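## Task

On the third level of the supply shelving (counting the lowest level as the first), find the cardboard box with a scrub sponge resting on top and transfer that box into the cart's upper tray. When you finish, the sponge must still be on that same level and must not overhang the level's front edge, and every other item that was on that level must also remain there. The robot must not topple or be left leaning, or the attempt fails.

## Robot and tools

ROBOT. A Dexmate Vega in simulation. It rolls on two steerable front wheels and a passive rear caster. A three-link torso (thigh, shank, chest) folds in a Z shape through torso_hip_rad, torso_knee_rad and torso_waist_rad; the chest's forward lean equals knee minus hip minus waist. On the chest sit a pan/tilt head carrying head_camera and two seven-joint arms, each ending in a two-finger gripper with a camera on its back (left_wrist_camera, right_wrist_camera). Footprint at start: 0.70 m long, 0.63 m wide, front edge 0.35 m ahead of the base origin. Torso presets as (hip, knee, waist): stand 0.469, 1.617, 1.048 (the start); stand_high 0.78, 1.57, 0.44; lean_20 0.52, 1.05, 0.18; lean_45 0.52, 1.05, -0.26; low_lean_45 0, 0, -0.79. Arm fold posture, in key order shoulder_pitch, shoulder_yaw, upper_arm_roll, elbow, forearm_roll, wrist_pitch, wrist_yaw: left 1, 0.5, -0.6, -2.5, 0, -0.9, 0; right -1, -0.5, 0.6, -2.5, 0, 0.9, 0. Fold the arms before going to low_lean_45.

FRAMES. All positions are metres. Base frame: origin on the floor at the spot the robot spins about (0.185 m behind the front axle), x ahead, y to the left, z up. left_hand and right_hand report a point between the fingers, 0.033 m back from the closed tips, in this frame; fingers run along the hand's z, close along its y, and the camera side is -x. Odometry frame is where the base frame stood at scene start; base_odometry counts wheel rotation only, heading in rad, left positive.

move. One action per call. Either give "target" by itself, or give "base" and/or "joints", optionally with "speeds" and "min_time_s". Parts start together.
- base: exactly one key, each a relative offset from the current base position: translate_m (metres, + forward, -2 to 2), strafe_m (metres, + left, -2 to 2), rotate_rad (radians, + counter-clockwise seen from above, -3.2 to 3.2). Wheels first steer to the new direction (up to about 1.1 s). The base keeps pushing if it meets furniture; it does not stop itself.
- joints: one object covering every joint by name, each value an absolute angle in radians. Ranges: hip 0 to 1.57, knee 0 to 3.141, waist -1.57 to 1.57; left shoulder_pitch -3.041 to 3.041 (+ lowers the arm), left shoulder_yaw -0.423 to 1.523, left elbow -3.041 to 0.214 (negative bends up), left wrist_pitch -1.366 to 1.366 (+ tips hand down), left wrist_yaw -1.348 to 1.087; right arm mirrored (right shoulder_pitch and wrist_pitch: negative lowers/tips down; right shoulder_yaw -1.523 to 0.423; right wrist_yaw -1.087 to 1.348); rolls -3.041 to 3.041; grippers 0 (shut) to 0.785 per finger; head_pan_rad -2.792 to 2.792 (+ left), head_tilt_rad -1.483 to 1.483, head_camera_tilt_rad -1.483 to 1.378 (+ looks down).
- target: an absolute pose for one hand: side "left" or "right"; x, y, z in base-frame metres (-3 to 3); pitch_deg -30 to 95 (90 fingers down, 0 level); heading_deg (0 fingers forward, + counter-clockwise); roll_deg optional, default 0; heading and roll -360 to 360; line_only true demands a straight path. It is checked against the robot's own body only, not the scene, and needs the robot at rest. Straight paths up to 45 cm, otherwise an arc that may swing the elbow wide.
- speeds: caps for this action: translate_m and strafe_m 0.04 to 0.3 m/s, rotate_rad 0.1 to 0.6 rad/s.
- min_time_s: 0.1 to 8 s, minimum duration for arm and head motions.
- cameras: list of head_camera, left_wrist_camera, right_wrist_camera or all; [] for none. An empty move returns state plus all images and shows the scene number.

RESULTS. "move" reads done or the worst status. base_status, joint_status, left_hand_status, right_hand_status report: reached (within 10 mm and 2 degrees), short (send again if it says part of a move), refused (nothing moved), off_target, contact_stop (arm pushed hard for ~0.6 s; the joint group drops its targets), time_out, not_followed (a self-collision guard withheld the command, with a cause line), unfinished. After a refusal or stop, remaining move/wait/finished_scene calls in that reply are skipped. turned_by_imu above 0.03 rad after a straight or sideways drive suggests a bump. base_tilt gives lean in degrees. Joint torques, MOTOR HOT, OVER-TEMPERATURE FAULT, TORQUE FAULT and on_its_own lines may appear.

wait: seconds 0 to 10; returns state like an empty move; cameras as in move.
zoom_image: camera name and region [x0, y0, x1, y1] in pixels of that camera's latest image, at most 504 by 504. head_camera is 896x560, wrist cameras 672x420.
read_manual: section "licences" only; no motion.
finished_scene: scene = the current scene's number; irreversible, the goal must hold without the robot.

GRIPPER AND LOAD. Open fingers form a V: gap at the hand point is about 0.24 x angle - 0.002 m. The reported angle does not prove a grasp. Each hand carries about 4 kg level; heavy items sag ~0.02 m.

AVOID. Tipping the robot (it cannot recover); arms striking or squeezing each other, including one gripper closing on the other's fingers; torque faults (wrist joints 21.7 N m, elbow and upper-arm roll 69.6, shoulders 130) and motor overheating from long stretched holds or pushing against things; driving into furniture; dropping objects, releasing them while moving, slamming or shoving hard. Back away after any contact stop. The head can hit the chest if panned with tilt outside the safe range. Loose objects may occasionally be nudged by outside pushes.

Each tool is called after "Emit:" as name(argument=value, ...) on one line, values as JSON.

## Session

Emit:
move()

Scene clock: 0.00 s.
Joint torques (N m): no reading
base_odometry: x=+0.000 y=+0.000 heading=+0.000
turned_by_wheels: +0.000
turned_by_imu: +0.000
base_tilt: forward=+0.1 right=+0.3
base_status: not commanded
joint_positions: torso_hip_rad=+0.469 torso_knee_rad=+1.617 torso_waist_rad=+1.048 left_shoulder_pitch_rad=+2.208 left_shoulder_yaw_rad=+0.002 left_upper_arm_roll_rad=+0.004 left_elbow_rad=-1.093 left_forearm_roll_rad=+0.009 left_wrist_pitch_rad=-0.495 left_wrist_yaw_rad=+0.018 left_gripper_rad=+0.005 right_shoulder_pitch_rad=-2.195 right_shoulder_yaw_rad=+0.020 right_upper_arm_roll_rad=-0.015 right_elbow_rad=-1.081 right_forearm_roll_rad=+0.002 right_wrist_pitch_rad=+0.504 right_wrist_yaw_rad=-0.019 right_gripper_rad=+0.005 head_pan_rad=+0.000 head_tilt_rad=+0.000 head_camera_tilt_rad=+0.000
joint_status: not commanded
chest: x=-0.0111 y=+0.0000 z=+1.4155 quat_wxyz=(+0.999, +0.000, +0.050, +0.000) (m; base frame)
left_hand: x=+0.1875 y=+0.2317 z=+0.6007 quat_wxyz=(+0.413, +0.002, +0.911, +0.006) pitch_deg=+41.2 heading_deg=+0.7 roll_deg=+1.0 back=up (m; base frame)
right_hand: x=+0.1939 y=-0.2174 z=+0.6016 quat_wxyz=(+0.417, +0.011, +0.909, +0.002) pitch_deg=+40.7 heading_deg=-0.4 roll_deg=+1.0 back=up (m; base frame)
pictures: head_camera, left_wrist_camera, right_wrist_camera

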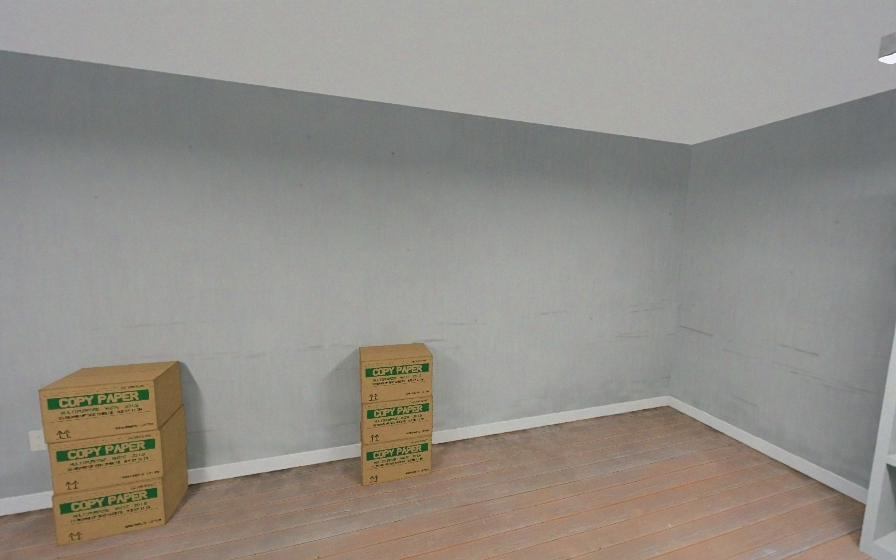

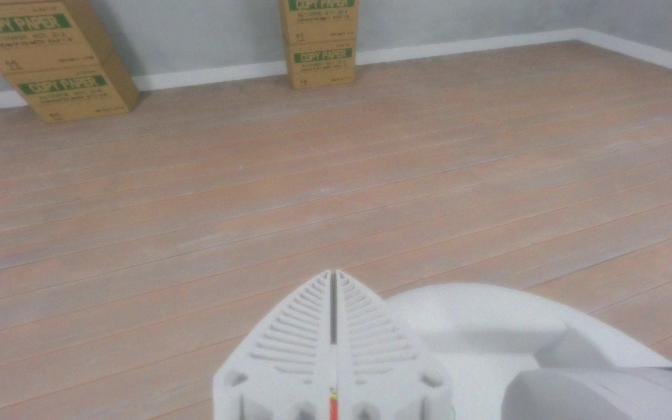

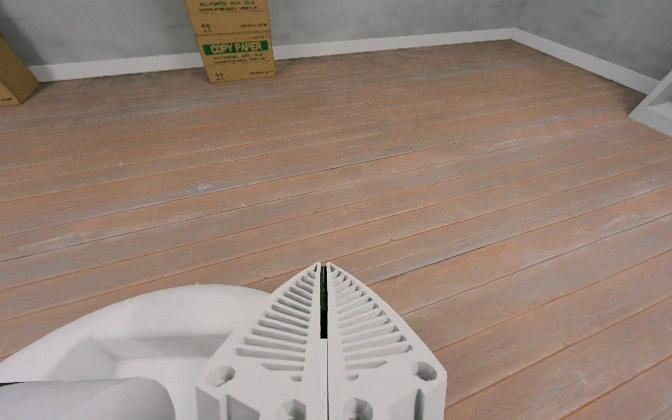

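Emit:
move(joints={"head_pan_rad": -1.3, "head_camera_tilt_rad": 0.25}, cameras=["head_camera"])

Emit:
move(joints={"head_pan_rad": -2.6, "head_camera_tilt_rad": 0.25}, cameras=["head_camera"])

Emit:
move(joints={"head_pan_rad": 1.5, "head_camera_tilt_rad": 0.25}, cameras=["head_camera"])

Scene clock: 1.97 s.
Joint torques (N m): left_arm=[7 1.1 1.44 -4.01 0.04 -2.8 0.02] | right_arm=[-4.42 -0.6 0.53 -3.93 -0.16 2.67 -0.17]
move: done
base_odometry: x=+0.000 y=+0.000 heading=+0.000
turned_by_wheels: +0.000
turned_by_imu: +0.000
base_tilt: forward=+0.1 right=+0.3
base_status: not commanded
joint_positions: torso_hip_rad=+0.469 torso_knee_rad=+1.617 torso_waist_rad=+1.048 left_shoulder_pitch_rad=+2.208 left_shoulder_yaw_rad=+0.002 left_upper_arm_roll_rad=+0.004 left_elbow_rad=-1.093 left_forearm_roll_rad=+0.009 left_wrist_pitch_rad=-0.495 left_wrist_yaw_rad=+0.018 left_gripper_rad=+0.005 right_shoulder_pitch_rad=-2.195 right_shoulder_yaw_rad=+0.020 right_upper_arm_roll_rad=-0.015 right_elbow_rad=-1.081 right_forearm_roll_rad=+0.002 right_wrist_pitch_rad=+0.504 right_wrist_yaw_rad=-0.019 right_gripper_rad=+0.005 head_pan_rad=-1.299 head_tilt_rad=+0.000 head_camera_tilt_rad=+0.249
joint_status: all done
chest: x=-0.0111 y=+0.0000 z=+1.4155 quat_wxyz=(+0.999, +0.000, +0.050, +0.000) (m; base frame)
left_hand: x=+0.1875 y=+0.2317 z=+0.6007 quat_wxyz=(+0.413, +0.002, +0.911, +0.006) pitch_deg=+41.2 heading_deg=+0.7 roll_deg=+1.0 back=up (m; base frame)
right_hand: x=+0.1939 y=-0.2174 z=+0.6016 quat_wxyz=(+0.417, +0.011, +0.909, +0.002) pitch_deg=+40.7 heading_deg=-0.4 roll_deg=+1.0 back=up (m; base frame)
pictures: head_camera
camera_calibration:
head_camera: T_world_to_cam=[[-0.954093, -0.276865, 0.114251, -0.215464], [-0.180793, 0.228245, -0.95667, 1.45084], [0.238791, -0.933408, -0.267822, 0.377229], [0, 0, 0, 1]] pos_world=[-0.0333496, -0.0386932, 1.51363]

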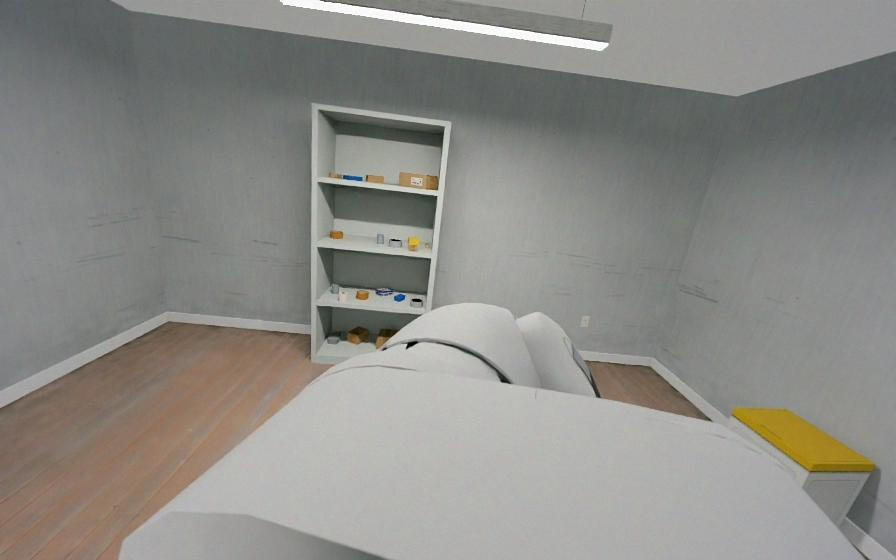

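Scene clock: 3.50 s.
Joint torques (N m): left_arm=[8.01 0 0.93 -3.82 -0.04 -2.7 -0.06] | right_arm=[-4.48 -0.58 0.97 -3.85 0.05 2.84 0.21]
move: done
base_odometry: x=+0.000 y=+0.000 heading=+0.000
turned_by_wheels: +0.000
turned_by_imu: +0.000
base_tilt: forward=+0.1 right=+0.3
base_status: not commanded
joint_positions: torso_hip_rad=+0.469 torso_knee_rad=+1.617 torso_waist_rad=+1.048 left_shoulder_pitch_rad=+2.208 left_shoulder_yaw_rad=+0.002 left_upper_arm_roll_rad=+0.004 left_elbow_rad=-1.093 left_forearm_roll_rad=+0.009 left_wrist_pitch_rad=-0.495 left_wrist_yaw_rad=+0.018 left_gripper_rad=+0.005 right_shoulder_pitch_rad=-2.195 right_shoulder_yaw_rad=+0.020 right_upper_arm_roll_rad=-0.015 right_elbow_rad=-1.081 right_forearm_roll_rad=+0.002 right_wrist_pitch_rad=+0.504 right_wrist_yaw_rad=-0.019 right_gripper_rad=+0.005 head_pan_rad=-2.599 head_tilt_rad=+0.000 head_camera_tilt_rad=+0.249
joint_status: all done
chest: x=-0.0111 y=+0.0000 z=+1.4155 quat_wxyz=(+0.999, +0.000, +0.050, +0.000) (m; base frame)
left_hand: x=+0.1875 y=+0.2317 z=+0.6007 quat_wxyz=(+0.413, +0.002, +0.911, +0.006) pitch_deg=+41.2 heading_deg=+0.7 roll_deg=+1.0 back=up (m; base frame)
right_hand: x=+0.1939 y=-0.2174 z=+0.6016 quat_wxyz=(+0.417, +0.011, +0.909, +0.002) pitch_deg=+40.7 heading_deg=-0.4 roll_deg=+1.0 back=up (m; base frame)
pictures: head_camera
camera_calibration:
head_camera: T_world_to_cam=[[-0.51936, 0.851635, 0.0705919, -0.116708], [0.0994728, 0.142293, -0.984814, 1.51447], [-0.848746, -0.504451, -0.158616, 0.130207], [0, 0, 0, 1]] pos_world=[-0.10075, -0.0504244, 1.52037]

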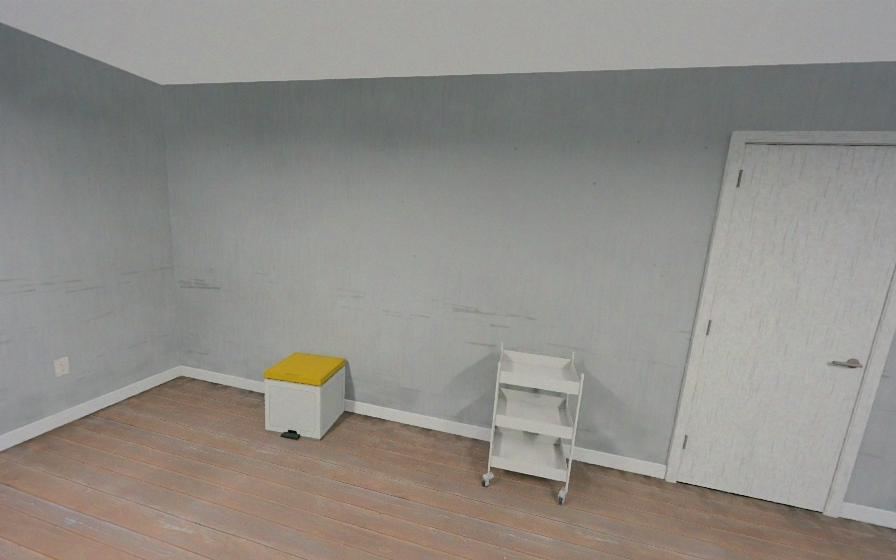

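Scene clock: 6.90 s.
Joint torques (N m): left_arm=[6.88 -0.05 1.08 -3.9 -0.11 -2.98 0.01] | right_arm=[-3.87 -0.38 0.59 -4.17 -0.12 2.55 -0.08]
move: done
base_odometry: x=+0.000 y=+0.000 heading=+0.000
turned_by_wheels: +0.000
turned_by_imu: +0.001
base_tilt: forward=+0.1 right=+0.3
base_status: not commanded
joint_positions: torso_hip_rad=+0.469 torso_knee_rad=+1.617 torso_waist_rad=+1.048 left_shoulder_pitch_rad=+2.208 left_shoulder_yaw_rad=+0.002 left_upper_arm_roll_rad=+0.004 left_elbow_rad=-1.093 left_forearm_roll_rad=+0.009 left_wrist_pitch_rad=-0.495 left_wrist_yaw_rad=+0.018 left_gripper_rad=+0.005 right_shoulder_pitch_rad=-2.195 right_shoulder_yaw_rad=+0.020 right_upper_arm_roll_rad=-0.015 right_elbow_rad=-1.081 right_forearm_roll_rad=+0.002 right_wrist_pitch_rad=+0.504 right_wrist_yaw_rad=-0.019 right_gripper_rad=+0.005 head_pan_rad=+1.499 head_tilt_rad=+0.000 head_camera_tilt_rad=+0.249
joint_status: all done
chest: x=-0.0111 y=+0.0000 z=+1.4155 quat_wxyz=(+0.999, +0.000, +0.050, +0.000) (m; base frame)
left_hand: x=+0.1875 y=+0.2317 z=+0.6007 quat_wxyz=(+0.413, +0.002, +0.911, +0.006) pitch_deg=+41.2 heading_deg=+0.7 roll_deg=+1.0 back=up (m; base frame)
right_hand: x=+0.1939 y=-0.2174 z=+0.6016 quat_wxyz=(+0.417, +0.011, +0.909, +0.002) pitch_deg=+40.7 heading_deg=-0.4 roll_deg=+1.0 back=up (m; base frame)
pictures: head_camera
camera_calibration:
head_camera: T_world_to_cam=[[0.994728, -0.0623309, -0.0814349, 0.227168], [-0.0942761, -0.243301, -0.965358, 1.4705], [0.0403585, 0.967946, -0.247895, 0.332206], [0, 0, 0, 1]] pos_world=[-0.100745, 0.0503759, 1.52041]

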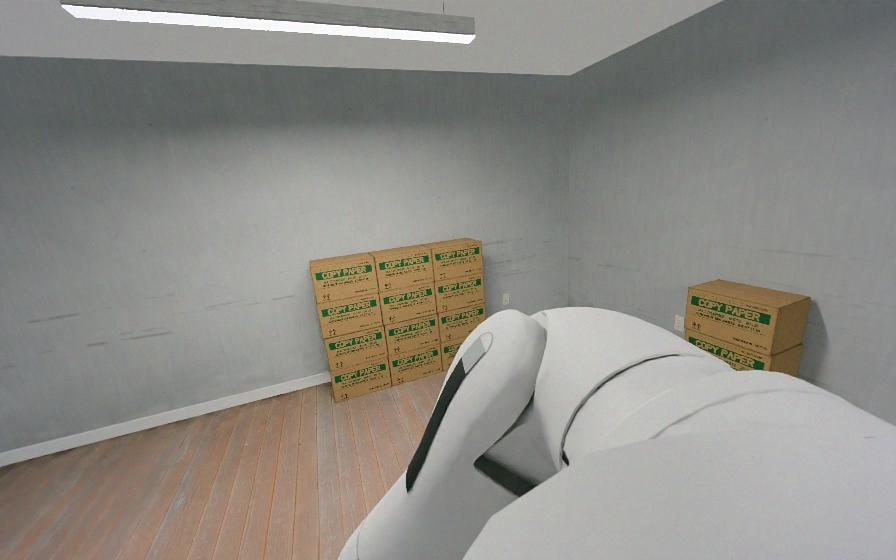

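Emit:
move(joints={"head_pan_rad": -1.3, "head_camera_tilt_rad": 0.25}, cameras=["head_camera"])

Emit:
zoom_image(camera="head_camera", region=[300, 90, 460, 370])

Scene clock: 9.83 s.
Joint torques (N m): left_arm=[7.76 1.22 1.09 -3.7 0.03 -2.65 0.07] | right_arm=[-4.53 0.29 0.93 -3.44 -0.11 3.01 -0.13]
move: done
base_odometry: x=+0.000 y=+0.000 heading=+0.000
turned_by_wheels: +0.000
turned_by_imu: +0.001
base_tilt: forward=+0.2 right=+0.3
base_status: not commanded
joint_positions: torso_hip_rad=+0.469 torso_knee_rad=+1.617 torso_waist_rad=+1.048 left_shoulder_pitch_rad=+2.208 left_shoulder_yaw_rad=+0.002 left_upper_arm_roll_rad=+0.004 left_elbow_rad=-1.093 left_forearm_roll_rad=+0.009 left_wrist_pitch_rad=-0.495 left_wrist_yaw_rad=+0.018 left_gripper_rad=+0.005 right_shoulder_pitch_rad=-2.195 right_shoulder_yaw_rad=+0.020 right_upper_arm_roll_rad=-0.015 right_elbow_rad=-1.081 right_forearm_roll_rad=+0.002 right_wrist_pitch_rad=+0.504 right_wrist_yaw_rad=-0.019 right_gripper_rad=+0.005 head_pan_rad=-1.299 head_tilt_rad=+0.000 head_camera_tilt_rad=+0.249
joint_status: all done
chest: x=-0.0111 y=+0.0000 z=+1.4155 quat_wxyz=(+0.999, +0.000, +0.050, +0.000) (m; base frame)
left_hand: x=+0.1875 y=+0.2317 z=+0.6007 quat_wxyz=(+0.413, +0.002, +0.911, +0.006) pitch_deg=+41.2 heading_deg=+0.7 roll_deg=+1.0 back=up (m; base frame)
right_hand: x=+0.1939 y=-0.2174 z=+0.6016 quat_wxyz=(+0.417, +0.011, +0.909, +0.002) pitch_deg=+40.7 heading_deg=-0.4 roll_deg=+1.0 back=up (m; base frame)
pictures: head_camera
camera_calibration:
head_camera: T_world_to_cam=[[-0.954093, -0.276865, 0.114251, -0.215464], [-0.180793, 0.228245, -0.95667, 1.45084], [0.238791, -0.933408, -0.267822, 0.377229], [0, 0, 0, 1]] pos_world=[-0.0333496, -0.0386932, 1.51363]

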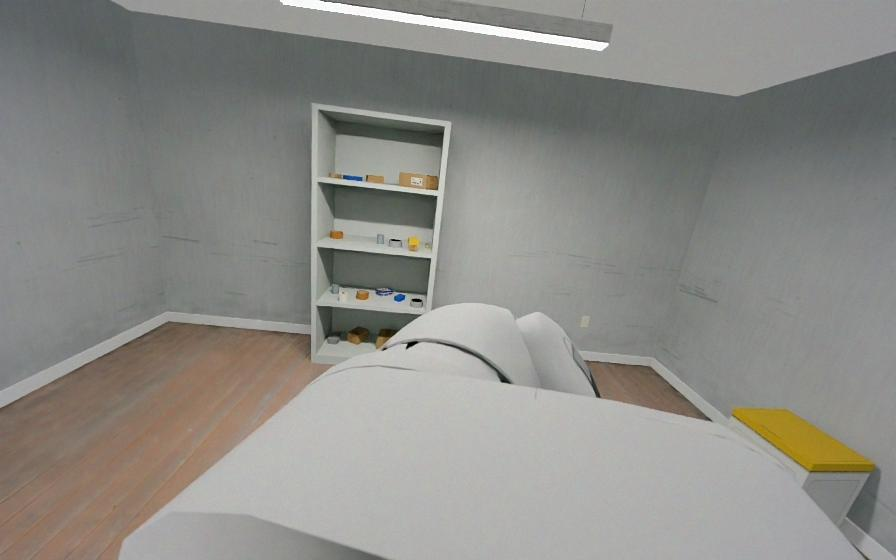

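Scaled by 1.800 from the camera's 896x560 image, which has a finer 960x600 frame.

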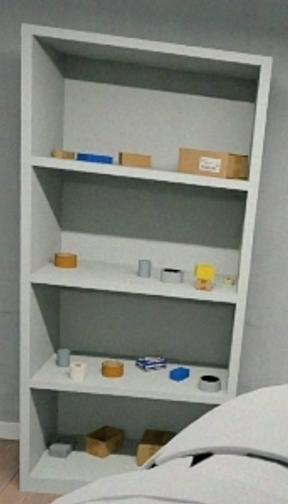

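Emit:
move(base={"rotate_rad": -1.206}, joints={"head_pan_rad": 0, "head_camera_tilt_rad": 0.35})

Emit:
move(base={"translate_m": 1.75})

Emit:
move(base={"rotate_rad": 0.1}, cameras=["all"])

Emit:
zoom_image(camera="head_camera", region=[270, 160, 670, 410])

Scene clock: 15.37 s.
Joint torques (N m): left_arm=[7.44 0.15 1.31 -4.12 -0.14 -3.44 0.13] | right_arm=[-4.7 -0.77 -0.21 -3.64 -0.26 3.11 -0.06]
move: done
base_odometry: x=+0.000 y=+0.000 heading=-1.205
turned_by_wheels: -1.205
turned_by_imu: -1.171
base_tilt: forward=+0.2 right=+0.3
base_status: done
joint_positions: torso_hip_rad=+0.469 torso_knee_rad=+1.617 torso_waist_rad=+1.048 left_shoulder_pitch_rad=+2.208 left_shoulder_yaw_rad=+0.002 left_upper_arm_roll_rad=+0.004 left_elbow_rad=-1.093 left_forearm_roll_rad=+0.009 left_wrist_pitch_rad=-0.495 left_wrist_yaw_rad=+0.018 left_gripper_rad=+0.005 right_shoulder_pitch_rad=-2.195 right_shoulder_yaw_rad=+0.020 right_upper_arm_roll_rad=-0.015 right_elbow_rad=-1.081 right_forearm_roll_rad=+0.002 right_wrist_pitch_rad=+0.504 right_wrist_yaw_rad=-0.019 right_gripper_rad=+0.005 head_pan_rad=-0.001 head_tilt_rad=+0.000 head_camera_tilt_rad=+0.349
joint_status: all done
chest: x=-0.0111 y=+0.0000 z=+1.4155 quat_wxyz=(+0.999, +0.000, +0.050, +0.000) (m; base frame)
left_hand: x=+0.1875 y=+0.2317 z=+0.6007 quat_wxyz=(+0.413, +0.002, +0.911, +0.006) pitch_deg=+41.2 heading_deg=+0.7 roll_deg=+1.0 back=up (m; base frame)
right_hand: x=+0.1939 y=-0.2174 z=+0.6016 quat_wxyz=(+0.417, +0.011, +0.909, +0.002) pitch_deg=+40.7 heading_deg=-0.4 roll_deg=+1.0 back=up (m; base frame)
camera_calibration:
head_camera: T_world_to_cam=[[0.0118887, -0.999798, 0.0162042, 0.00546207], [-0.43048, -0.0197442, -0.902384, 1.35081], [0.902522, 0.00375256, -0.430628, 0.670575], [0, 0, 0, 1]] pos_world=[-0.023776, 0.0296153, 1.50763]

Scene clock: 23.03 s.
Joint torques (N m): left_arm=[7.03 0.42 1 -4.09 -0.16 -2.61 0] | right_arm=[-6.55 0.48 1.32 -3.64 0.02 3.23 0.19]
move: done
base_odometry: x=+0.622 y=-1.636 heading=-1.206
turned_by_wheels: -0.001
turned_by_imu: -0.009
base_tilt: forward=+0.1 right=+0.3
base_status: done
joint_positions: torso_hip_rad=+0.469 torso_knee_rad=+1.617 torso_waist_rad=+1.048 left_shoulder_pitch_rad=+2.208 left_shoulder_yaw_rad=+0.002 left_upper_arm_roll_rad=+0.004 left_elbow_rad=-1.093 left_forearm_roll_rad=+0.009 left_wrist_pitch_rad=-0.495 left_wrist_yaw_rad=+0.018 left_gripper_rad=+0.005 right_shoulder_pitch_rad=-2.195 right_shoulder_yaw_rad=+0.020 right_upper_arm_roll_rad=-0.015 right_elbow_rad=-1.081 right_forearm_roll_rad=+0.002 right_wrist_pitch_rad=+0.504 right_wrist_yaw_rad=-0.019 right_gripper_rad=+0.005 head_pan_rad=-0.001 head_tilt_rad=+0.000 head_camera_tilt_rad=+0.349
joint_status: not commanded
chest: x=-0.0111 y=+0.0000 z=+1.4155 quat_wxyz=(+0.999, +0.000, +0.050, +0.000) (m; base frame)
left_hand: x=+0.1875 y=+0.2317 z=+0.6007 quat_wxyz=(+0.413, +0.002, +0.911, +0.006) pitch_deg=+41.2 heading_deg=+0.7 roll_deg=+1.0 back=up (m; base frame)
right_hand: x=+0.1939 y=-0.2174 z=+0.6016 quat_wxyz=(+0.417, +0.011, +0.909, +0.002) pitch_deg=+40.7 heading_deg=-0.4 roll_deg=+1.0 back=up (m; base frame)
camera_calibration:
head_camera: T_world_to_cam=[[0.0120241, -0.999796, 0.0162479, 0.00539814], [-0.43056, -0.0198424, -0.902344, 1.35079], [0.902482, 0.00385417, -0.43071, 0.670605], [0, 0, 0, 1]] pos_world=[-0.0236768, 0.0296154, 1.50763]
left_wrist_camera: T_world_to_cam=[[0.00337255, -0.999858, 0.0165002, 0.217317], [-0.724221, -0.0138202, -0.68943, 0.615921], [0.68956, -0.00962468, -0.724165, 0.461439], [0, 0, 0, 1]] pos_world=[0.12714, 0.23024, 0.755207]
right_wrist_camera: T_world_to_cam=[[-0.0448475, -0.998492, 0.0316659, -0.235321], [-0.760186, 0.0135438, -0.649564, 0.592564], [0.648156, -0.0532033, -0.759647, 0.474803], [0, 0, 0, 1]] pos_world=[0.132159, -0.217731, 0.753042]

Scene clock: 25.17 s.
Joint torques (N m): left_arm=[7.92 0.57 1.32 -3.93 -0.13 -2.43 -0.06] | right_arm=[-6.01 1.99 0.3 -4.78 0.11 2.77 0.06]
move: done
base_odometry: x=+0.622 y=-1.636 heading=-1.106
turned_by_wheels: +0.100
turned_by_imu: +0.095
base_tilt: forward=+0.1 right=+0.3
base_status: done
joint_positions: torso_hip_rad=+0.469 torso_knee_rad=+1.617 torso_waist_rad=+1.048 left_shoulder_pitch_rad=+2.208 left_shoulder_yaw_rad=+0.002 left_upper_arm_roll_rad=+0.004 left_elbow_rad=-1.093 left_forearm_roll_rad=+0.009 left_wrist_pitch_rad=-0.495 left_wrist_yaw_rad=+0.018 left_gripper_rad=+0.005 right_shoulder_pitch_rad=-2.195 right_shoulder_yaw_rad=+0.020 right_upper_arm_roll_rad=-0.015 right_elbow_rad=-1.081 right_forearm_roll_rad=+0.002 right_wrist_pitch_rad=+0.504 right_wrist_yaw_rad=-0.019 right_gripper_rad=+0.005 head_pan_rad=-0.001 head_tilt_rad=+0.000 head_camera_tilt_rad=+0.349
joint_status: not commanded
chest: x=-0.0111 y=+0.0000 z=+1.4155 quat_wxyz=(+0.999, +0.000, +0.050, +0.000) (m; base frame)
left_hand: x=+0.1875 y=+0.2317 z=+0.6007 quat_wxyz=(+0.413, +0.002, +0.911, +0.006) pitch_deg=+41.2 heading_deg=+0.7 roll_deg=+1.1 back=up (m; base frame)
right_hand: x=+0.1939 y=-0.2174 z=+0.6016 quat_wxyz=(+0.417, +0.011, +0.909, +0.002) pitch_deg=+40.7 heading_deg=-0.4 roll_deg=+1.0 back=up (m; base frame)
pictures: head_camera, left_wrist_camera, right_wrist_camera
camera_calibration:
head_camera: T_world_to_cam=[[0.0120241, -0.999796, 0.0162479, 0.00539814], [-0.43056, -0.0198424, -0.902344, 1.35079], [0.902482, 0.00385417, -0.43071, 0.670605], [0, 0, 0, 1]] pos_world=[-0.0236768, 0.0296154, 1.50763]
left_wrist_camera: T_world_to_cam=[[0.00337255, -0.999858, 0.0165002, 0.217317], [-0.724221, -0.0138202, -0.68943, 0.615921], [0.68956, -0.00962468, -0.724165, 0.461439], [0, 0, 0, 1]] pos_world=[0.12714, 0.23024, 0.755207]
right_wrist_camera: T_world_to_cam=[[-0.0448475, -0.998492, 0.0316659, -0.235321], [-0.760186, 0.0135438, -0.649564, 0.592564], [0.648156, -0.0532033, -0.759647, 0.474803], [0, 0, 0, 1]] pos_world=[0.132159, -0.217731, 0.753042]

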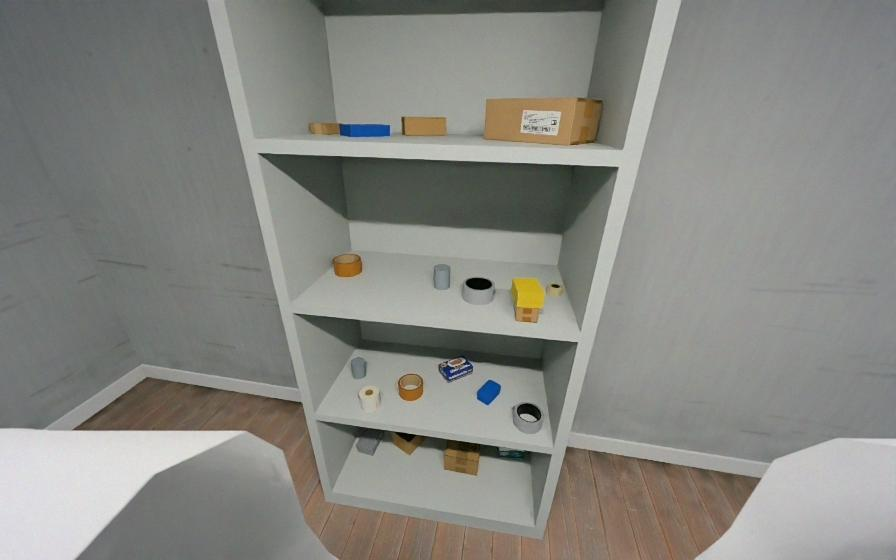

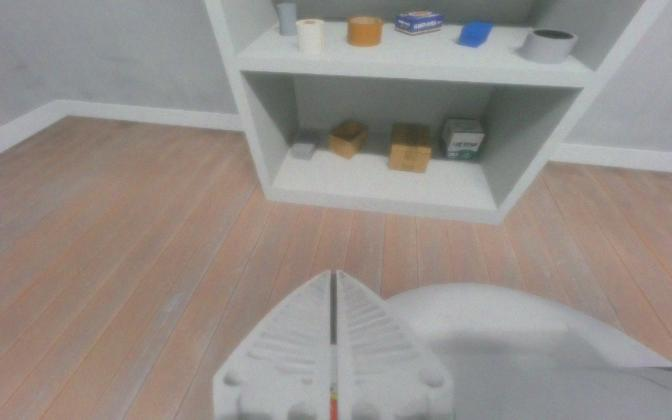

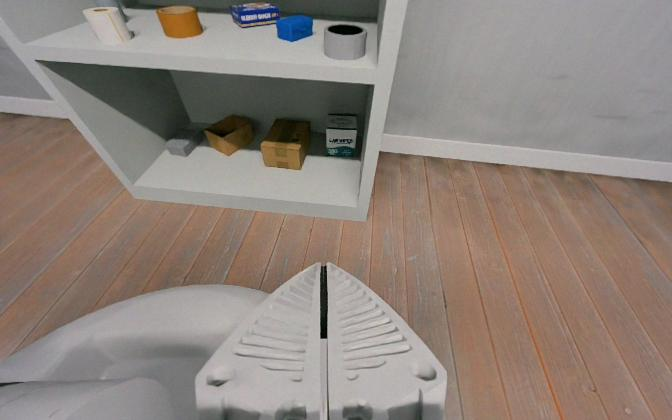

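Scaled by 1.260 from the camera's 896x560 image, which has a finer 960x600 frame.

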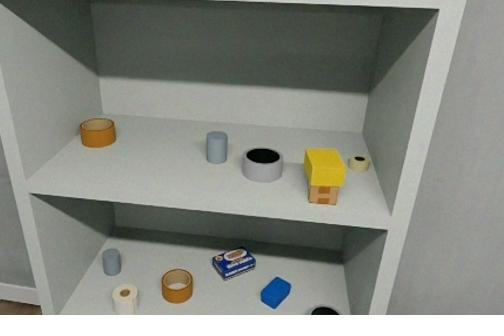

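Emit:
move(base={"rotate_rad": -0.143})

Emit:
move(target={"side":"right","x":0.5,"y":-0.15,"z":1.1,"pitch_deg":30,"heading_deg":0}, cameras=["all"])

Scene clock: 27.20 s.
Joint torques (N m): left_arm=[7.65 0.15 1.03 -3.99 -0.01 -2.63 0.04] | right_arm=[-5.96 0.53 0.08 -4.33 -0.26 3.04 0.13]
move: done
base_odometry: x=+0.622 y=-1.636 heading=-1.249
turned_by_wheels: -0.143
turned_by_imu: -0.137
base_tilt: forward=+0.2 right=+0.3
base_status: done
joint_positions: torso_hip_rad=+0.469 torso_knee_rad=+1.617 torso_waist_rad=+1.048 left_shoulder_pitch_rad=+2.208 left_shoulder_yaw_rad=+0.002 left_upper_arm_roll_rad=+0.004 left_elbow_rad=-1.093 left_forearm_roll_rad=+0.009 left_wrist_pitch_rad=-0.495 left_wrist_yaw_rad=+0.018 left_gripper_rad=+0.005 right_shoulder_pitch_rad=-2.195 right_shoulder_yaw_rad=+0.020 right_upper_arm_roll_rad=-0.015 right_elbow_rad=-1.081 right_forearm_roll_rad=+0.002 right_wrist_pitch_rad=+0.504 right_wrist_yaw_rad=-0.019 right_gripper_rad=+0.005 head_pan_rad=-0.001 head_tilt_rad=+0.000 head_camera_tilt_rad=+0.349
joint_status: not commanded
chest: x=-0.0111 y=+0.0000 z=+1.4155 quat_wxyz=(+0.999, +0.000, +0.050, +0.000) (m; base frame)
left_hand: x=+0.1875 y=+0.2317 z=+0.6007 quat_wxyz=(+0.413, +0.002, +0.911, +0.006) pitch_deg=+41.2 heading_deg=+0.7 roll_deg=+1.1 back=up (m; base frame)
right_hand: x=+0.1939 y=-0.2174 z=+0.6016 quat_wxyz=(+0.417, +0.011, +0.909, +0.002) pitch_deg=+40.7 heading_deg=-0.4 roll_deg=+1.0 back=up (m; base frame)
camera_calibration:
head_camera: T_world_to_cam=[[0.0120241, -0.999796, 0.0162479, 0.00539814], [-0.43056, -0.0198424, -0.902344, 1.35079], [0.902482, 0.00385417, -0.43071, 0.670605], [0, 0, 0, 1]] pos_world=[-0.0236768, 0.0296154, 1.50763]
left_wrist_camera: T_world_to_cam=[[0.00337255, -0.999858, 0.0165002, 0.217317], [-0.724221, -0.0138202, -0.68943, 0.615921], [0.68956, -0.00962468, -0.724165, 0.461439], [0, 0, 0, 1]] pos_world=[0.12714, 0.23024, 0.755207]
right_wrist_camera: T_world_to_cam=[[-0.0448475, -0.998492, 0.0316659, -0.235321], [-0.760186, 0.0135438, -0.649564, 0.592564], [0.648156, -0.0532033, -0.759647, 0.474803], [0, 0, 0, 1]] pos_world=[0.132159, -0.217731, 0.753042]

Scene clock: 34.67 s.
Joint torques (N m): left_arm=[7.53 0.09 1.02 -3.86 -0.05 -3.17 0.22] | right_arm=[14.16 -2.84 0.7 -12.39 -0.37 -1.69 0.27]
move: done
base_odometry: x=+0.622 y=-1.636 heading=-1.249
turned_by_wheels: +0.000
turned_by_imu: +0.002
base_tilt: forward=+0.1 right=+0.3
base_status: not commanded
joint_positions: torso_hip_rad=+0.469 torso_knee_rad=+1.617 torso_waist_rad=+1.048 left_shoulder_pitch_rad=+2.208 left_shoulder_yaw_rad=+0.002 left_upper_arm_roll_rad=+0.004 left_elbow_rad=-1.093 left_forearm_roll_rad=+0.009 left_wrist_pitch_rad=-0.495 left_wrist_yaw_rad=+0.018 left_gripper_rad=+0.005 right_shoulder_pitch_rad=-1.597 right_shoulder_yaw_rad=-0.485 right_upper_arm_roll_rad=-0.217 right_elbow_rad=-2.671 right_forearm_roll_rad=-1.778 right_wrist_pitch_rad=+1.026 right_wrist_yaw_rad=+1.344 right_gripper_rad=+0.005 head_pan_rad=-0.001 head_tilt_rad=+0.000 head_camera_tilt_rad=+0.349
joint_status: not commanded
chest: x=-0.0111 y=+0.0000 z=+1.4155 quat_wxyz=(+0.999, +0.000, +0.050, +0.000) (m; base frame)
left_hand: x=+0.1875 y=+0.2317 z=+0.6007 quat_wxyz=(+0.413, +0.002, +0.911, +0.006) pitch_deg=+41.2 heading_deg=+0.7 roll_deg=+1.1 back=up (m; base frame)
right_hand: x=+0.4992 y=-0.1478 z=+1.0960 quat_wxyz=(+0.004, -0.868, +0.000, -0.496) pitch_deg=+30.5 heading_deg=+0.5 roll_deg=+0.5 back=down (m; base frame)
right_hand_status: reached (checked arc [a long move; over the whole arc the hand travels 0.89 m to end 0.59 m from its start, up to 0.28 m off the straight line; right_forearm_roll_rad turns most, 1.79 rad; on the way or at its end the hand turns up to 180 deg from its attitude at the start], planned for 5.9 s): 5 mm and 0.7 deg off.
pictures: head_camera, left_wrist_camera, right_wrist_camera
camera_calibration:
head_camera: T_world_to_cam=[[0.0120241, -0.999796, 0.0162479, 0.00539814], [-0.43056, -0.0198424, -0.902344, 1.35079], [0.902482, 0.00385417, -0.43071, 0.670605], [0, 0, 0, 1]] pos_world=[-0.0236768, 0.0296154, 1.50763]
left_wrist_camera: T_world_to_cam=[[0.00337255, -0.999858, 0.0165002, 0.217317], [-0.724221, -0.0138202, -0.68943, 0.615921], [0.68956, -0.00962468, -0.724165, 0.461439], [0, 0, 0, 1]] pos_world=[0.12714, 0.23024, 0.755207]
right_wrist_camera: T_world_to_cam=[[-0.0547709, 0.998331, 0.0182894, 0.147005], [0.37023, 0.00329366, 0.928934, -1.15098], [0.927324, 0.0576499, -0.369793, 0.105966], [0, 0, 0, 1]] pos_world=[0.335915, -0.149078, 1.10568]

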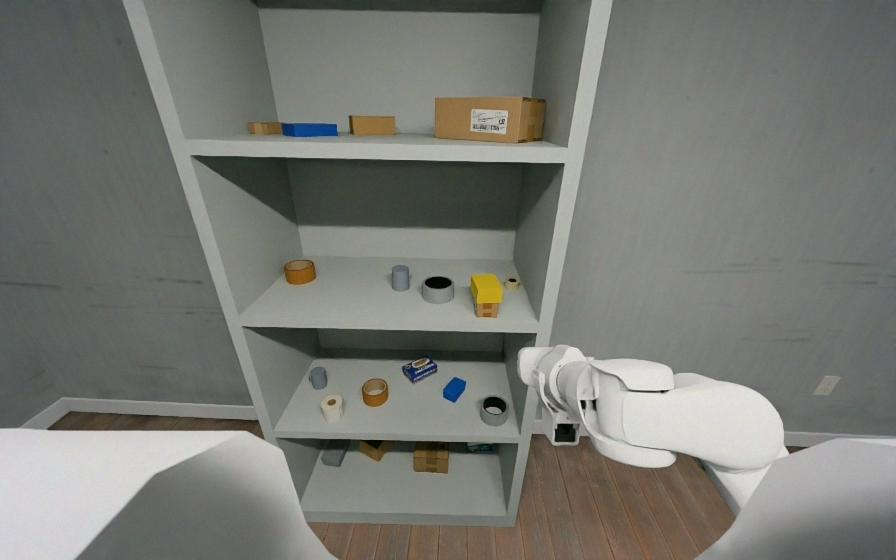

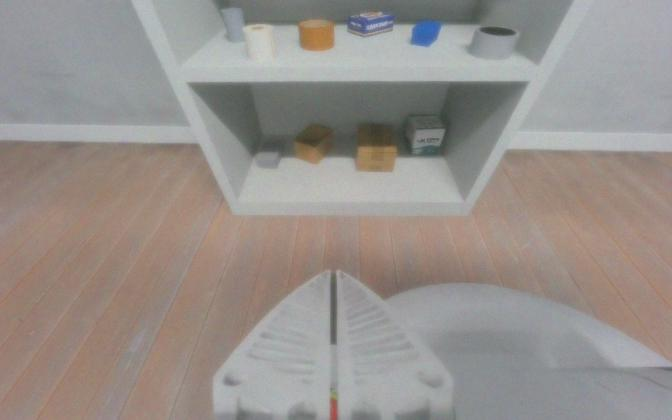

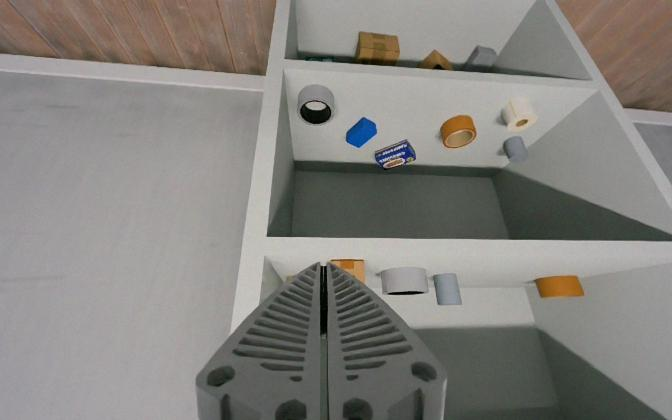

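Emit:
move(joints={"right_shoulder_pitch_rad":-1.8,"right_shoulder_yaw_rad":0,"right_upper_arm_roll_rad":0,"right_elbow_rad":-2.2,"right_forearm_roll_rad":0,"right_wrist_pitch_rad":-0.7,"right_wrist_yaw_rad":0,"right_gripper_rad":0.6}, cameras=["head_camera","right_wrist_camera"])

Scene clock: 42.80 s.
Joint torques (N m): left_arm=[8.45 0.07 1.03 -4.39 0.01 -3.45 0.05] | right_arm=[2 1.6 2.85 -7.9 0.06 2.8 -0.46]
move: done
base_odometry: x=+0.622 y=-1.636 heading=-1.249
turned_by_wheels: +0.000
turned_by_imu: +0.002
base_tilt: forward=+0.2 right=+0.3
base_status: not commanded
joint_positions: torso_hip_rad=+0.469 torso_knee_rad=+1.617 torso_waist_rad=+1.048 left_shoulder_pitch_rad=+2.208 left_shoulder_yaw_rad=+0.002 left_upper_arm_roll_rad=+0.004 left_elbow_rad=-1.093 left_forearm_roll_rad=+0.009 left_wrist_pitch_rad=-0.495 left_wrist_yaw_rad=+0.018 left_gripper_rad=+0.005 right_shoulder_pitch_rad=-1.799 right_shoulder_yaw_rad=-0.002 right_upper_arm_roll_rad=-0.001 right_elbow_rad=-2.202 right_forearm_roll_rad=-0.005 right_wrist_pitch_rad=-0.695 right_wrist_yaw_rad=+0.004 right_gripper_rad=+0.600 head_pan_rad=-0.001 head_tilt_rad=+0.000 head_camera_tilt_rad=+0.349
joint_status: all done
chest: x=-0.0111 y=+0.0000 z=+1.4155 quat_wxyz=(+0.999, +0.000, +0.050, +0.000) (m; base frame)
left_hand: x=+0.1875 y=+0.2317 z=+0.6007 quat_wxyz=(+0.413, +0.002, +0.911, +0.006) pitch_deg=+41.2 heading_deg=+0.7 roll_deg=+1.1 back=up (m; base frame)
right_hand: x=+0.5949 y=-0.2289 z=+0.9798 quat_wxyz=(+0.556, -0.003, +0.831, -0.001) pitch_deg=+22.5 heading_deg=+0.1 roll_deg=-0.3 back=up (m; base frame)
pictures: head_camera, right_wrist_camera
camera_calibration:
head_camera: T_world_to_cam=[[0.0120241, -0.999796, 0.0162479, 0.00539814], [-0.43056, -0.0198424, -0.902344, 1.35079], [0.902482, 0.00385417, -0.43071, 0.670605], [0, 0, 0, 1]] pos_world=[-0.0236768, 0.0296154, 1.50763]
right_wrist_camera: T_world_to_cam=[[-0.0355943, -0.998617, 0.0386941, -0.253144], [-0.519336, -0.0145968, -0.854446, 1.19429], [0.853829, -0.0505086, -0.518098, 0.143119], [0, 0, 0, 1]] pos_world=[0.489027, -0.228132, 1.1044]

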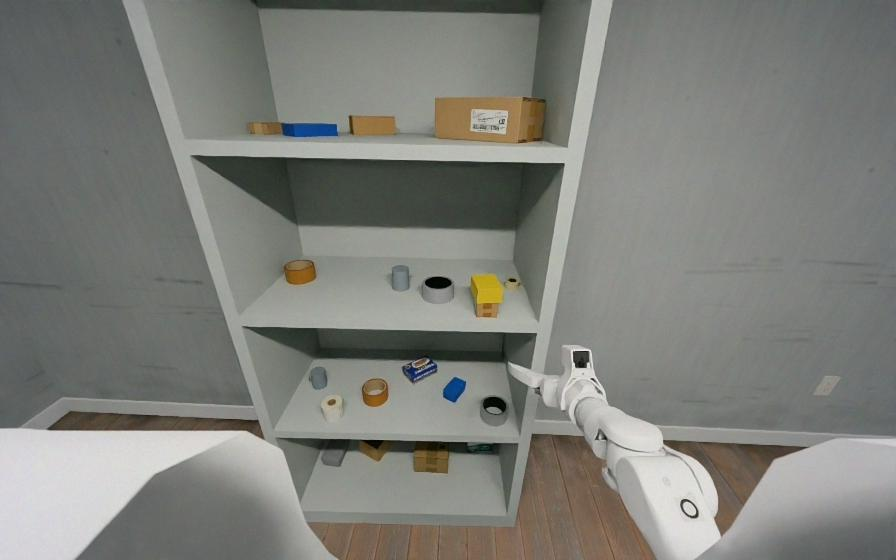

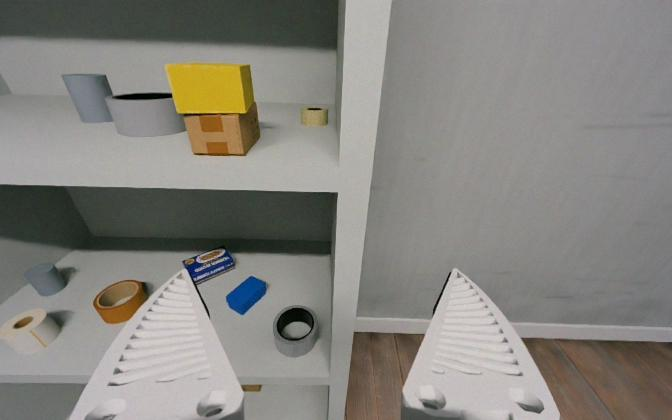

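Emit:
move(target={"side":"right","x":0.54,"y":-0.1,"z":1.1,"pitch_deg":22,"heading_deg":0,"line_only":true})

Emit:
move(base={"translate_m":0.17}, cameras=["head_camera","right_wrist_camera"])

Scene clock: 44.43 s.
Joint torques (N m): left_arm=[7.64 0.33 1.04 -3.29 0.05 -3.04 0.06] | right_arm=[2.27 0.91 3.44 -9.44 0.3 2.83 -0.25]
move: refused
base_odometry: x=+0.622 y=-1.636 heading=-1.249
turned_by_wheels: +0.000
turned_by_imu: +0.000
base_tilt: forward=+0.2 right=+0.3
base_status: not commanded
joint_positions: torso_hip_rad=+0.469 torso_knee_rad=+1.617 torso_waist_rad=+1.048 left_shoulder_pitch_rad=+2.208 left_shoulder_yaw_rad=+0.002 left_upper_arm_roll_rad=+0.004 left_elbow_rad=-1.093 left_forearm_roll_rad=+0.009 left_wrist_pitch_rad=-0.495 left_wrist_yaw_rad=+0.018 left_gripper_rad=+0.005 right_shoulder_pitch_rad=-1.800 right_shoulder_yaw_rad=+0.000 right_upper_arm_roll_rad=+0.000 right_elbow_rad=-2.200 right_forearm_roll_rad=+0.000 right_wrist_pitch_rad=-0.700 right_wrist_yaw_rad=+0.000 right_gripper_rad=+0.600 head_pan_rad=-0.001 head_tilt_rad=+0.000 head_camera_tilt_rad=+0.349
joint_status: not commanded
chest: x=-0.0111 y=+0.0000 z=+1.4155 quat_wxyz=(+0.999, +0.000, +0.050, +0.000) (m; base frame)
left_hand: x=+0.1875 y=+0.2317 z=+0.6007 quat_wxyz=(+0.413, +0.002, +0.911, +0.006) pitch_deg=+41.2 heading_deg=+0.7 roll_deg=+1.1 back=up (m; base frame)
right_hand: x=+0.5936 y=-0.2292 z=+0.9764 quat_wxyz=(+0.553, +0.000, +0.834, +0.000) pitch_deg=+22.9 heading_deg=+0.0 roll_deg=+0.0 back=up (m; base frame)
right_hand_status: refused: you asked line_only, and the move would not run on a straight line (the straight line was blocked) but on a checked arc of 2.3 s: over the whole arc the hand travels 0.19 m to end 0.18 m from its start, up to 0.02 m off the straight line; right_wrist_yaw_rad turns most, 0.63 rad; on the way or at its end the hand turns up to 2 deg from its attitude at the start. Nothing moved.
camera_calibration:
head_camera: T_world_to_cam=[[0.0120241, -0.999796, 0.0162479, 0.00539814], [-0.43056, -0.0198424, -0.902344, 1.35079], [0.902482, 0.00385417, -0.43071, 0.670605], [0, 0, 0, 1]] pos_world=[-0.0236768, 0.0296154, 1.50763]
left_wrist_camera: T_world_to_cam=[[0.00337255, -0.999858, 0.0165002, 0.217317], [-0.724221, -0.0138202, -0.68943, 0.615921], [0.68956, -0.00962468, -0.724165, 0.461439], [0, 0, 0, 1]] pos_world=[0.12714, 0.23024, 0.755207]
right_wrist_camera: T_world_to_cam=[[-0.038925, -0.998655, 0.0342621, -0.247154], [-0.525776, -0.00868845, -0.850578, 1.1921], [0.849732, -0.051123, -0.524731, 0.151252], [0, 0, 0, 1]] pos_world=[0.488632, -0.228732, 1.10181]

not run: a stop came earlier in this reply.

The arc is small; allow.

Emit:
move(target={"side":"right","x":0.54,"y":-0.1,"z":1.1,"pitch_deg":22,"heading_deg":0})

Emit:
move(base={"translate_m":0.17}, cameras=["head_camera","right_wrist_camera"])

Scene clock: 48.67 s.
Joint torques (N m): left_arm=[8.14 0.12 1.14 -4.29 -0.06 -3.01 0.11] | right_arm=[13.94 1.54 -2.61 -11.81 -0.05 2.1 -0.47]
move: done
base_odometry: x=+0.622 y=-1.636 heading=-1.249
turned_by_wheels: +0.000
turned_by_imu: +0.001
base_tilt: forward=+0.2 right=+0.3
base_status: not commanded
joint_positions: torso_hip_rad=+0.469 torso_knee_rad=+1.617 torso_waist_rad=+1.048 left_shoulder_pitch_rad=+2.208 left_shoulder_yaw_rad=+0.002 left_upper_arm_roll_rad=+0.004 left_elbow_rad=-1.093 left_forearm_roll_rad=+0.009 left_wrist_pitch_rad=-0.495 left_wrist_yaw_rad=+0.018 left_gripper_rad=+0.005 right_shoulder_pitch_rad=-1.730 right_shoulder_yaw_rad=-0.060 right_upper_arm_roll_rad=-0.415 right_elbow_rad=-2.585 right_forearm_roll_rad=+0.233 right_wrist_pitch_rad=-1.095 right_wrist_yaw_rad=-0.615 right_gripper_rad=+0.600 head_pan_rad=-0.001 head_tilt_rad=+0.000 head_camera_tilt_rad=+0.349
joint_status: not commanded
chest: x=-0.0111 y=+0.0000 z=+1.4155 quat_wxyz=(+0.999, +0.000, +0.050, +0.000) (m; base frame)
left_hand: x=+0.1875 y=+0.2317 z=+0.6007 quat_wxyz=(+0.413, +0.002, +0.911, +0.006) pitch_deg=+41.2 heading_deg=+0.7 roll_deg=+1.1 back=up (m; base frame)
right_hand: x=+0.5408 y=-0.1011 z=+1.0984 quat_wxyz=(+0.559, +0.000, +0.829, +0.000) pitch_deg=+22.1 heading_deg=+0.0 roll_deg=+0.0 back=up (m; base frame)
right_hand_status: reached (checked arc [the straight line was blocked; over the whole arc the hand travels 0.19 m to end 0.19 m from its start, up to 0.02 m off the straight line; right_wrist_yaw_rad turns most, 0.62 rad; on the way or at its end the hand turns up to 2 deg from its attitude at the start], planned for 2.3 s): 2 mm and 0.1 deg off.
camera_calibration:
head_camera: T_world_to_cam=[[0.0120241, -0.999796, 0.0162479, 0.00539814], [-0.43056, -0.0198424, -0.902344, 1.35079], [0.902482, 0.00385417, -0.43071, 0.670605], [0, 0, 0, 1]] pos_world=[-0.0236768, 0.0296154, 1.50763]
left_wrist_camera: T_world_to_cam=[[0.00337255, -0.999858, 0.0165002, 0.217317], [-0.724221, -0.0138202, -0.68943, 0.615921], [0.68956, -0.00962468, -0.724165, 0.461439], [0, 0, 0, 1]] pos_world=[0.12714, 0.23024, 0.755207]
right_wrist_camera: T_world_to_cam=[[-0.0409016, -0.998613, 0.0331442, -0.123151], [-0.513009, -0.0074768, -0.858351, 1.27105], [0.857408, -0.0521112, -0.511992, 0.248432], [0, 0, 0, 1]] pos_world=[0.434018, -0.10053, 1.22229]

Scene clock: 51.10 s.
Joint torques (N m): left_arm=[7.47 0.46 1.35 -3.42 -0.18 -3.02 0.13] | right_arm=[13.55 -0.61 -2.12 -12.15 0.04 2.13 -0.44]
move: done
base_odometry: x=+0.675 y=-1.797 heading=-1.250
turned_by_wheels: -0.001
turned_by_imu: -0.001
base_tilt: forward=+0.1 right=+0.3
base_status: done
joint_positions: torso_hip_rad=+0.469 torso_knee_rad=+1.617 torso_waist_rad=+1.048 left_shoulder_pitch_rad=+2.208 left_shoulder_yaw_rad=+0.002 left_upper_arm_roll_rad=+0.004 left_elbow_rad=-1.093 left_forearm_roll_rad=+0.009 left_wrist_pitch_rad=-0.495 left_wrist_yaw_rad=+0.018 left_gripper_rad=+0.005 right_shoulder_pitch_rad=-1.729 right_shoulder_yaw_rad=-0.061 right_upper_arm_roll_rad=-0.419 right_elbow_rad=-2.589 right_forearm_roll_rad=+0.235 right_wrist_pitch_rad=-1.098 right_wrist_yaw_rad=-0.621 right_gripper_rad=+0.600 head_pan_rad=-0.001 head_tilt_rad=+0.000 head_camera_tilt_rad=+0.349
joint_status: not commanded
chest: x=-0.0110 y=+0.0000 z=+1.4155 quat_wxyz=(+0.999, +0.000, +0.050, +0.000) (m; base frame)
left_hand: x=+0.1875 y=+0.2317 z=+0.6007 quat_wxyz=(+0.413, +0.002, +0.911, +0.006) pitch_deg=+41.2 heading_deg=+0.7 roll_deg=+1.1 back=up (m; base frame)
right_hand: x=+0.5400 y=-0.1002 z=+1.0994 quat_wxyz=(+0.559, +0.000, +0.829, +0.000) pitch_deg=+22.1 heading_deg=+0.0 roll_deg=+0.0 back=up (m; base frame)
pictures: head_camera, right_wrist_camera
camera_calibration:
head_camera: T_world_to_cam=[[0.0120263, -0.999796, 0.0162475, 0.00539768], [-0.43068, -0.0198434, -0.902286, 1.35075], [0.902424, 0.00385367, -0.430831, 0.670696], [0, 0, 0, 1]] pos_world=[-0.0235773, 0.0296154, 1.50763]
right_wrist_camera: T_world_to_cam=[[-0.0402274, -0.998615, 0.0339031, -0.123539], [-0.513006, -0.00847533, -0.858343, 1.27126], [0.857442, -0.0519215, -0.511955, 0.24967], [0, 0, 0, 1]] pos_world=[0.433118, -0.0996306, 1.22319]

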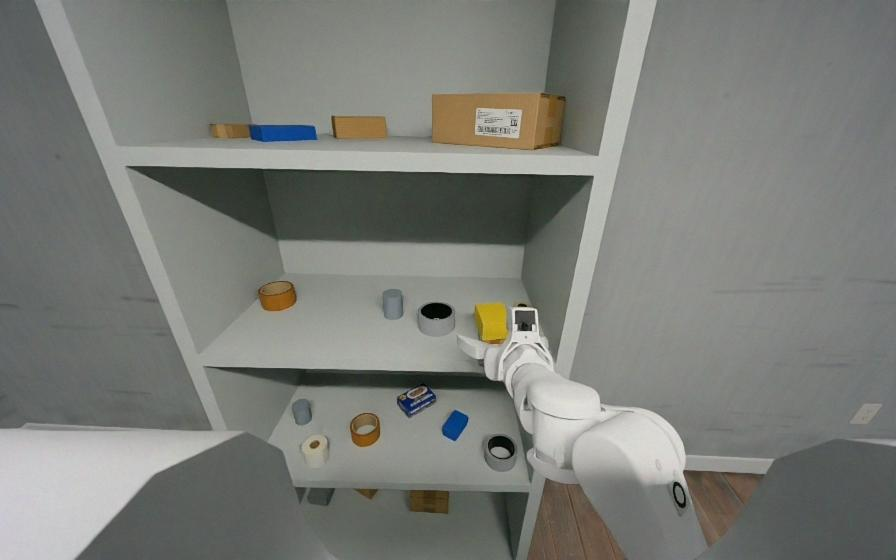

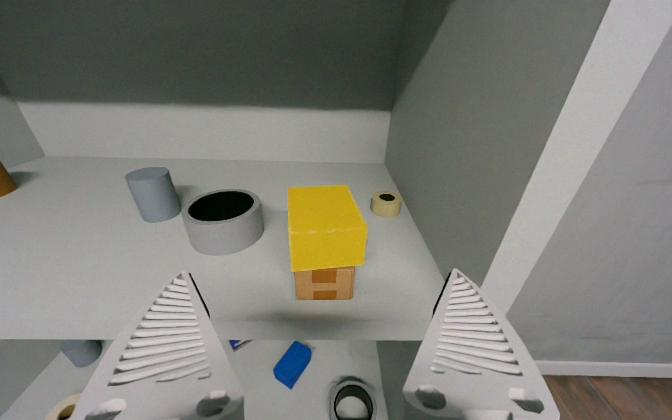

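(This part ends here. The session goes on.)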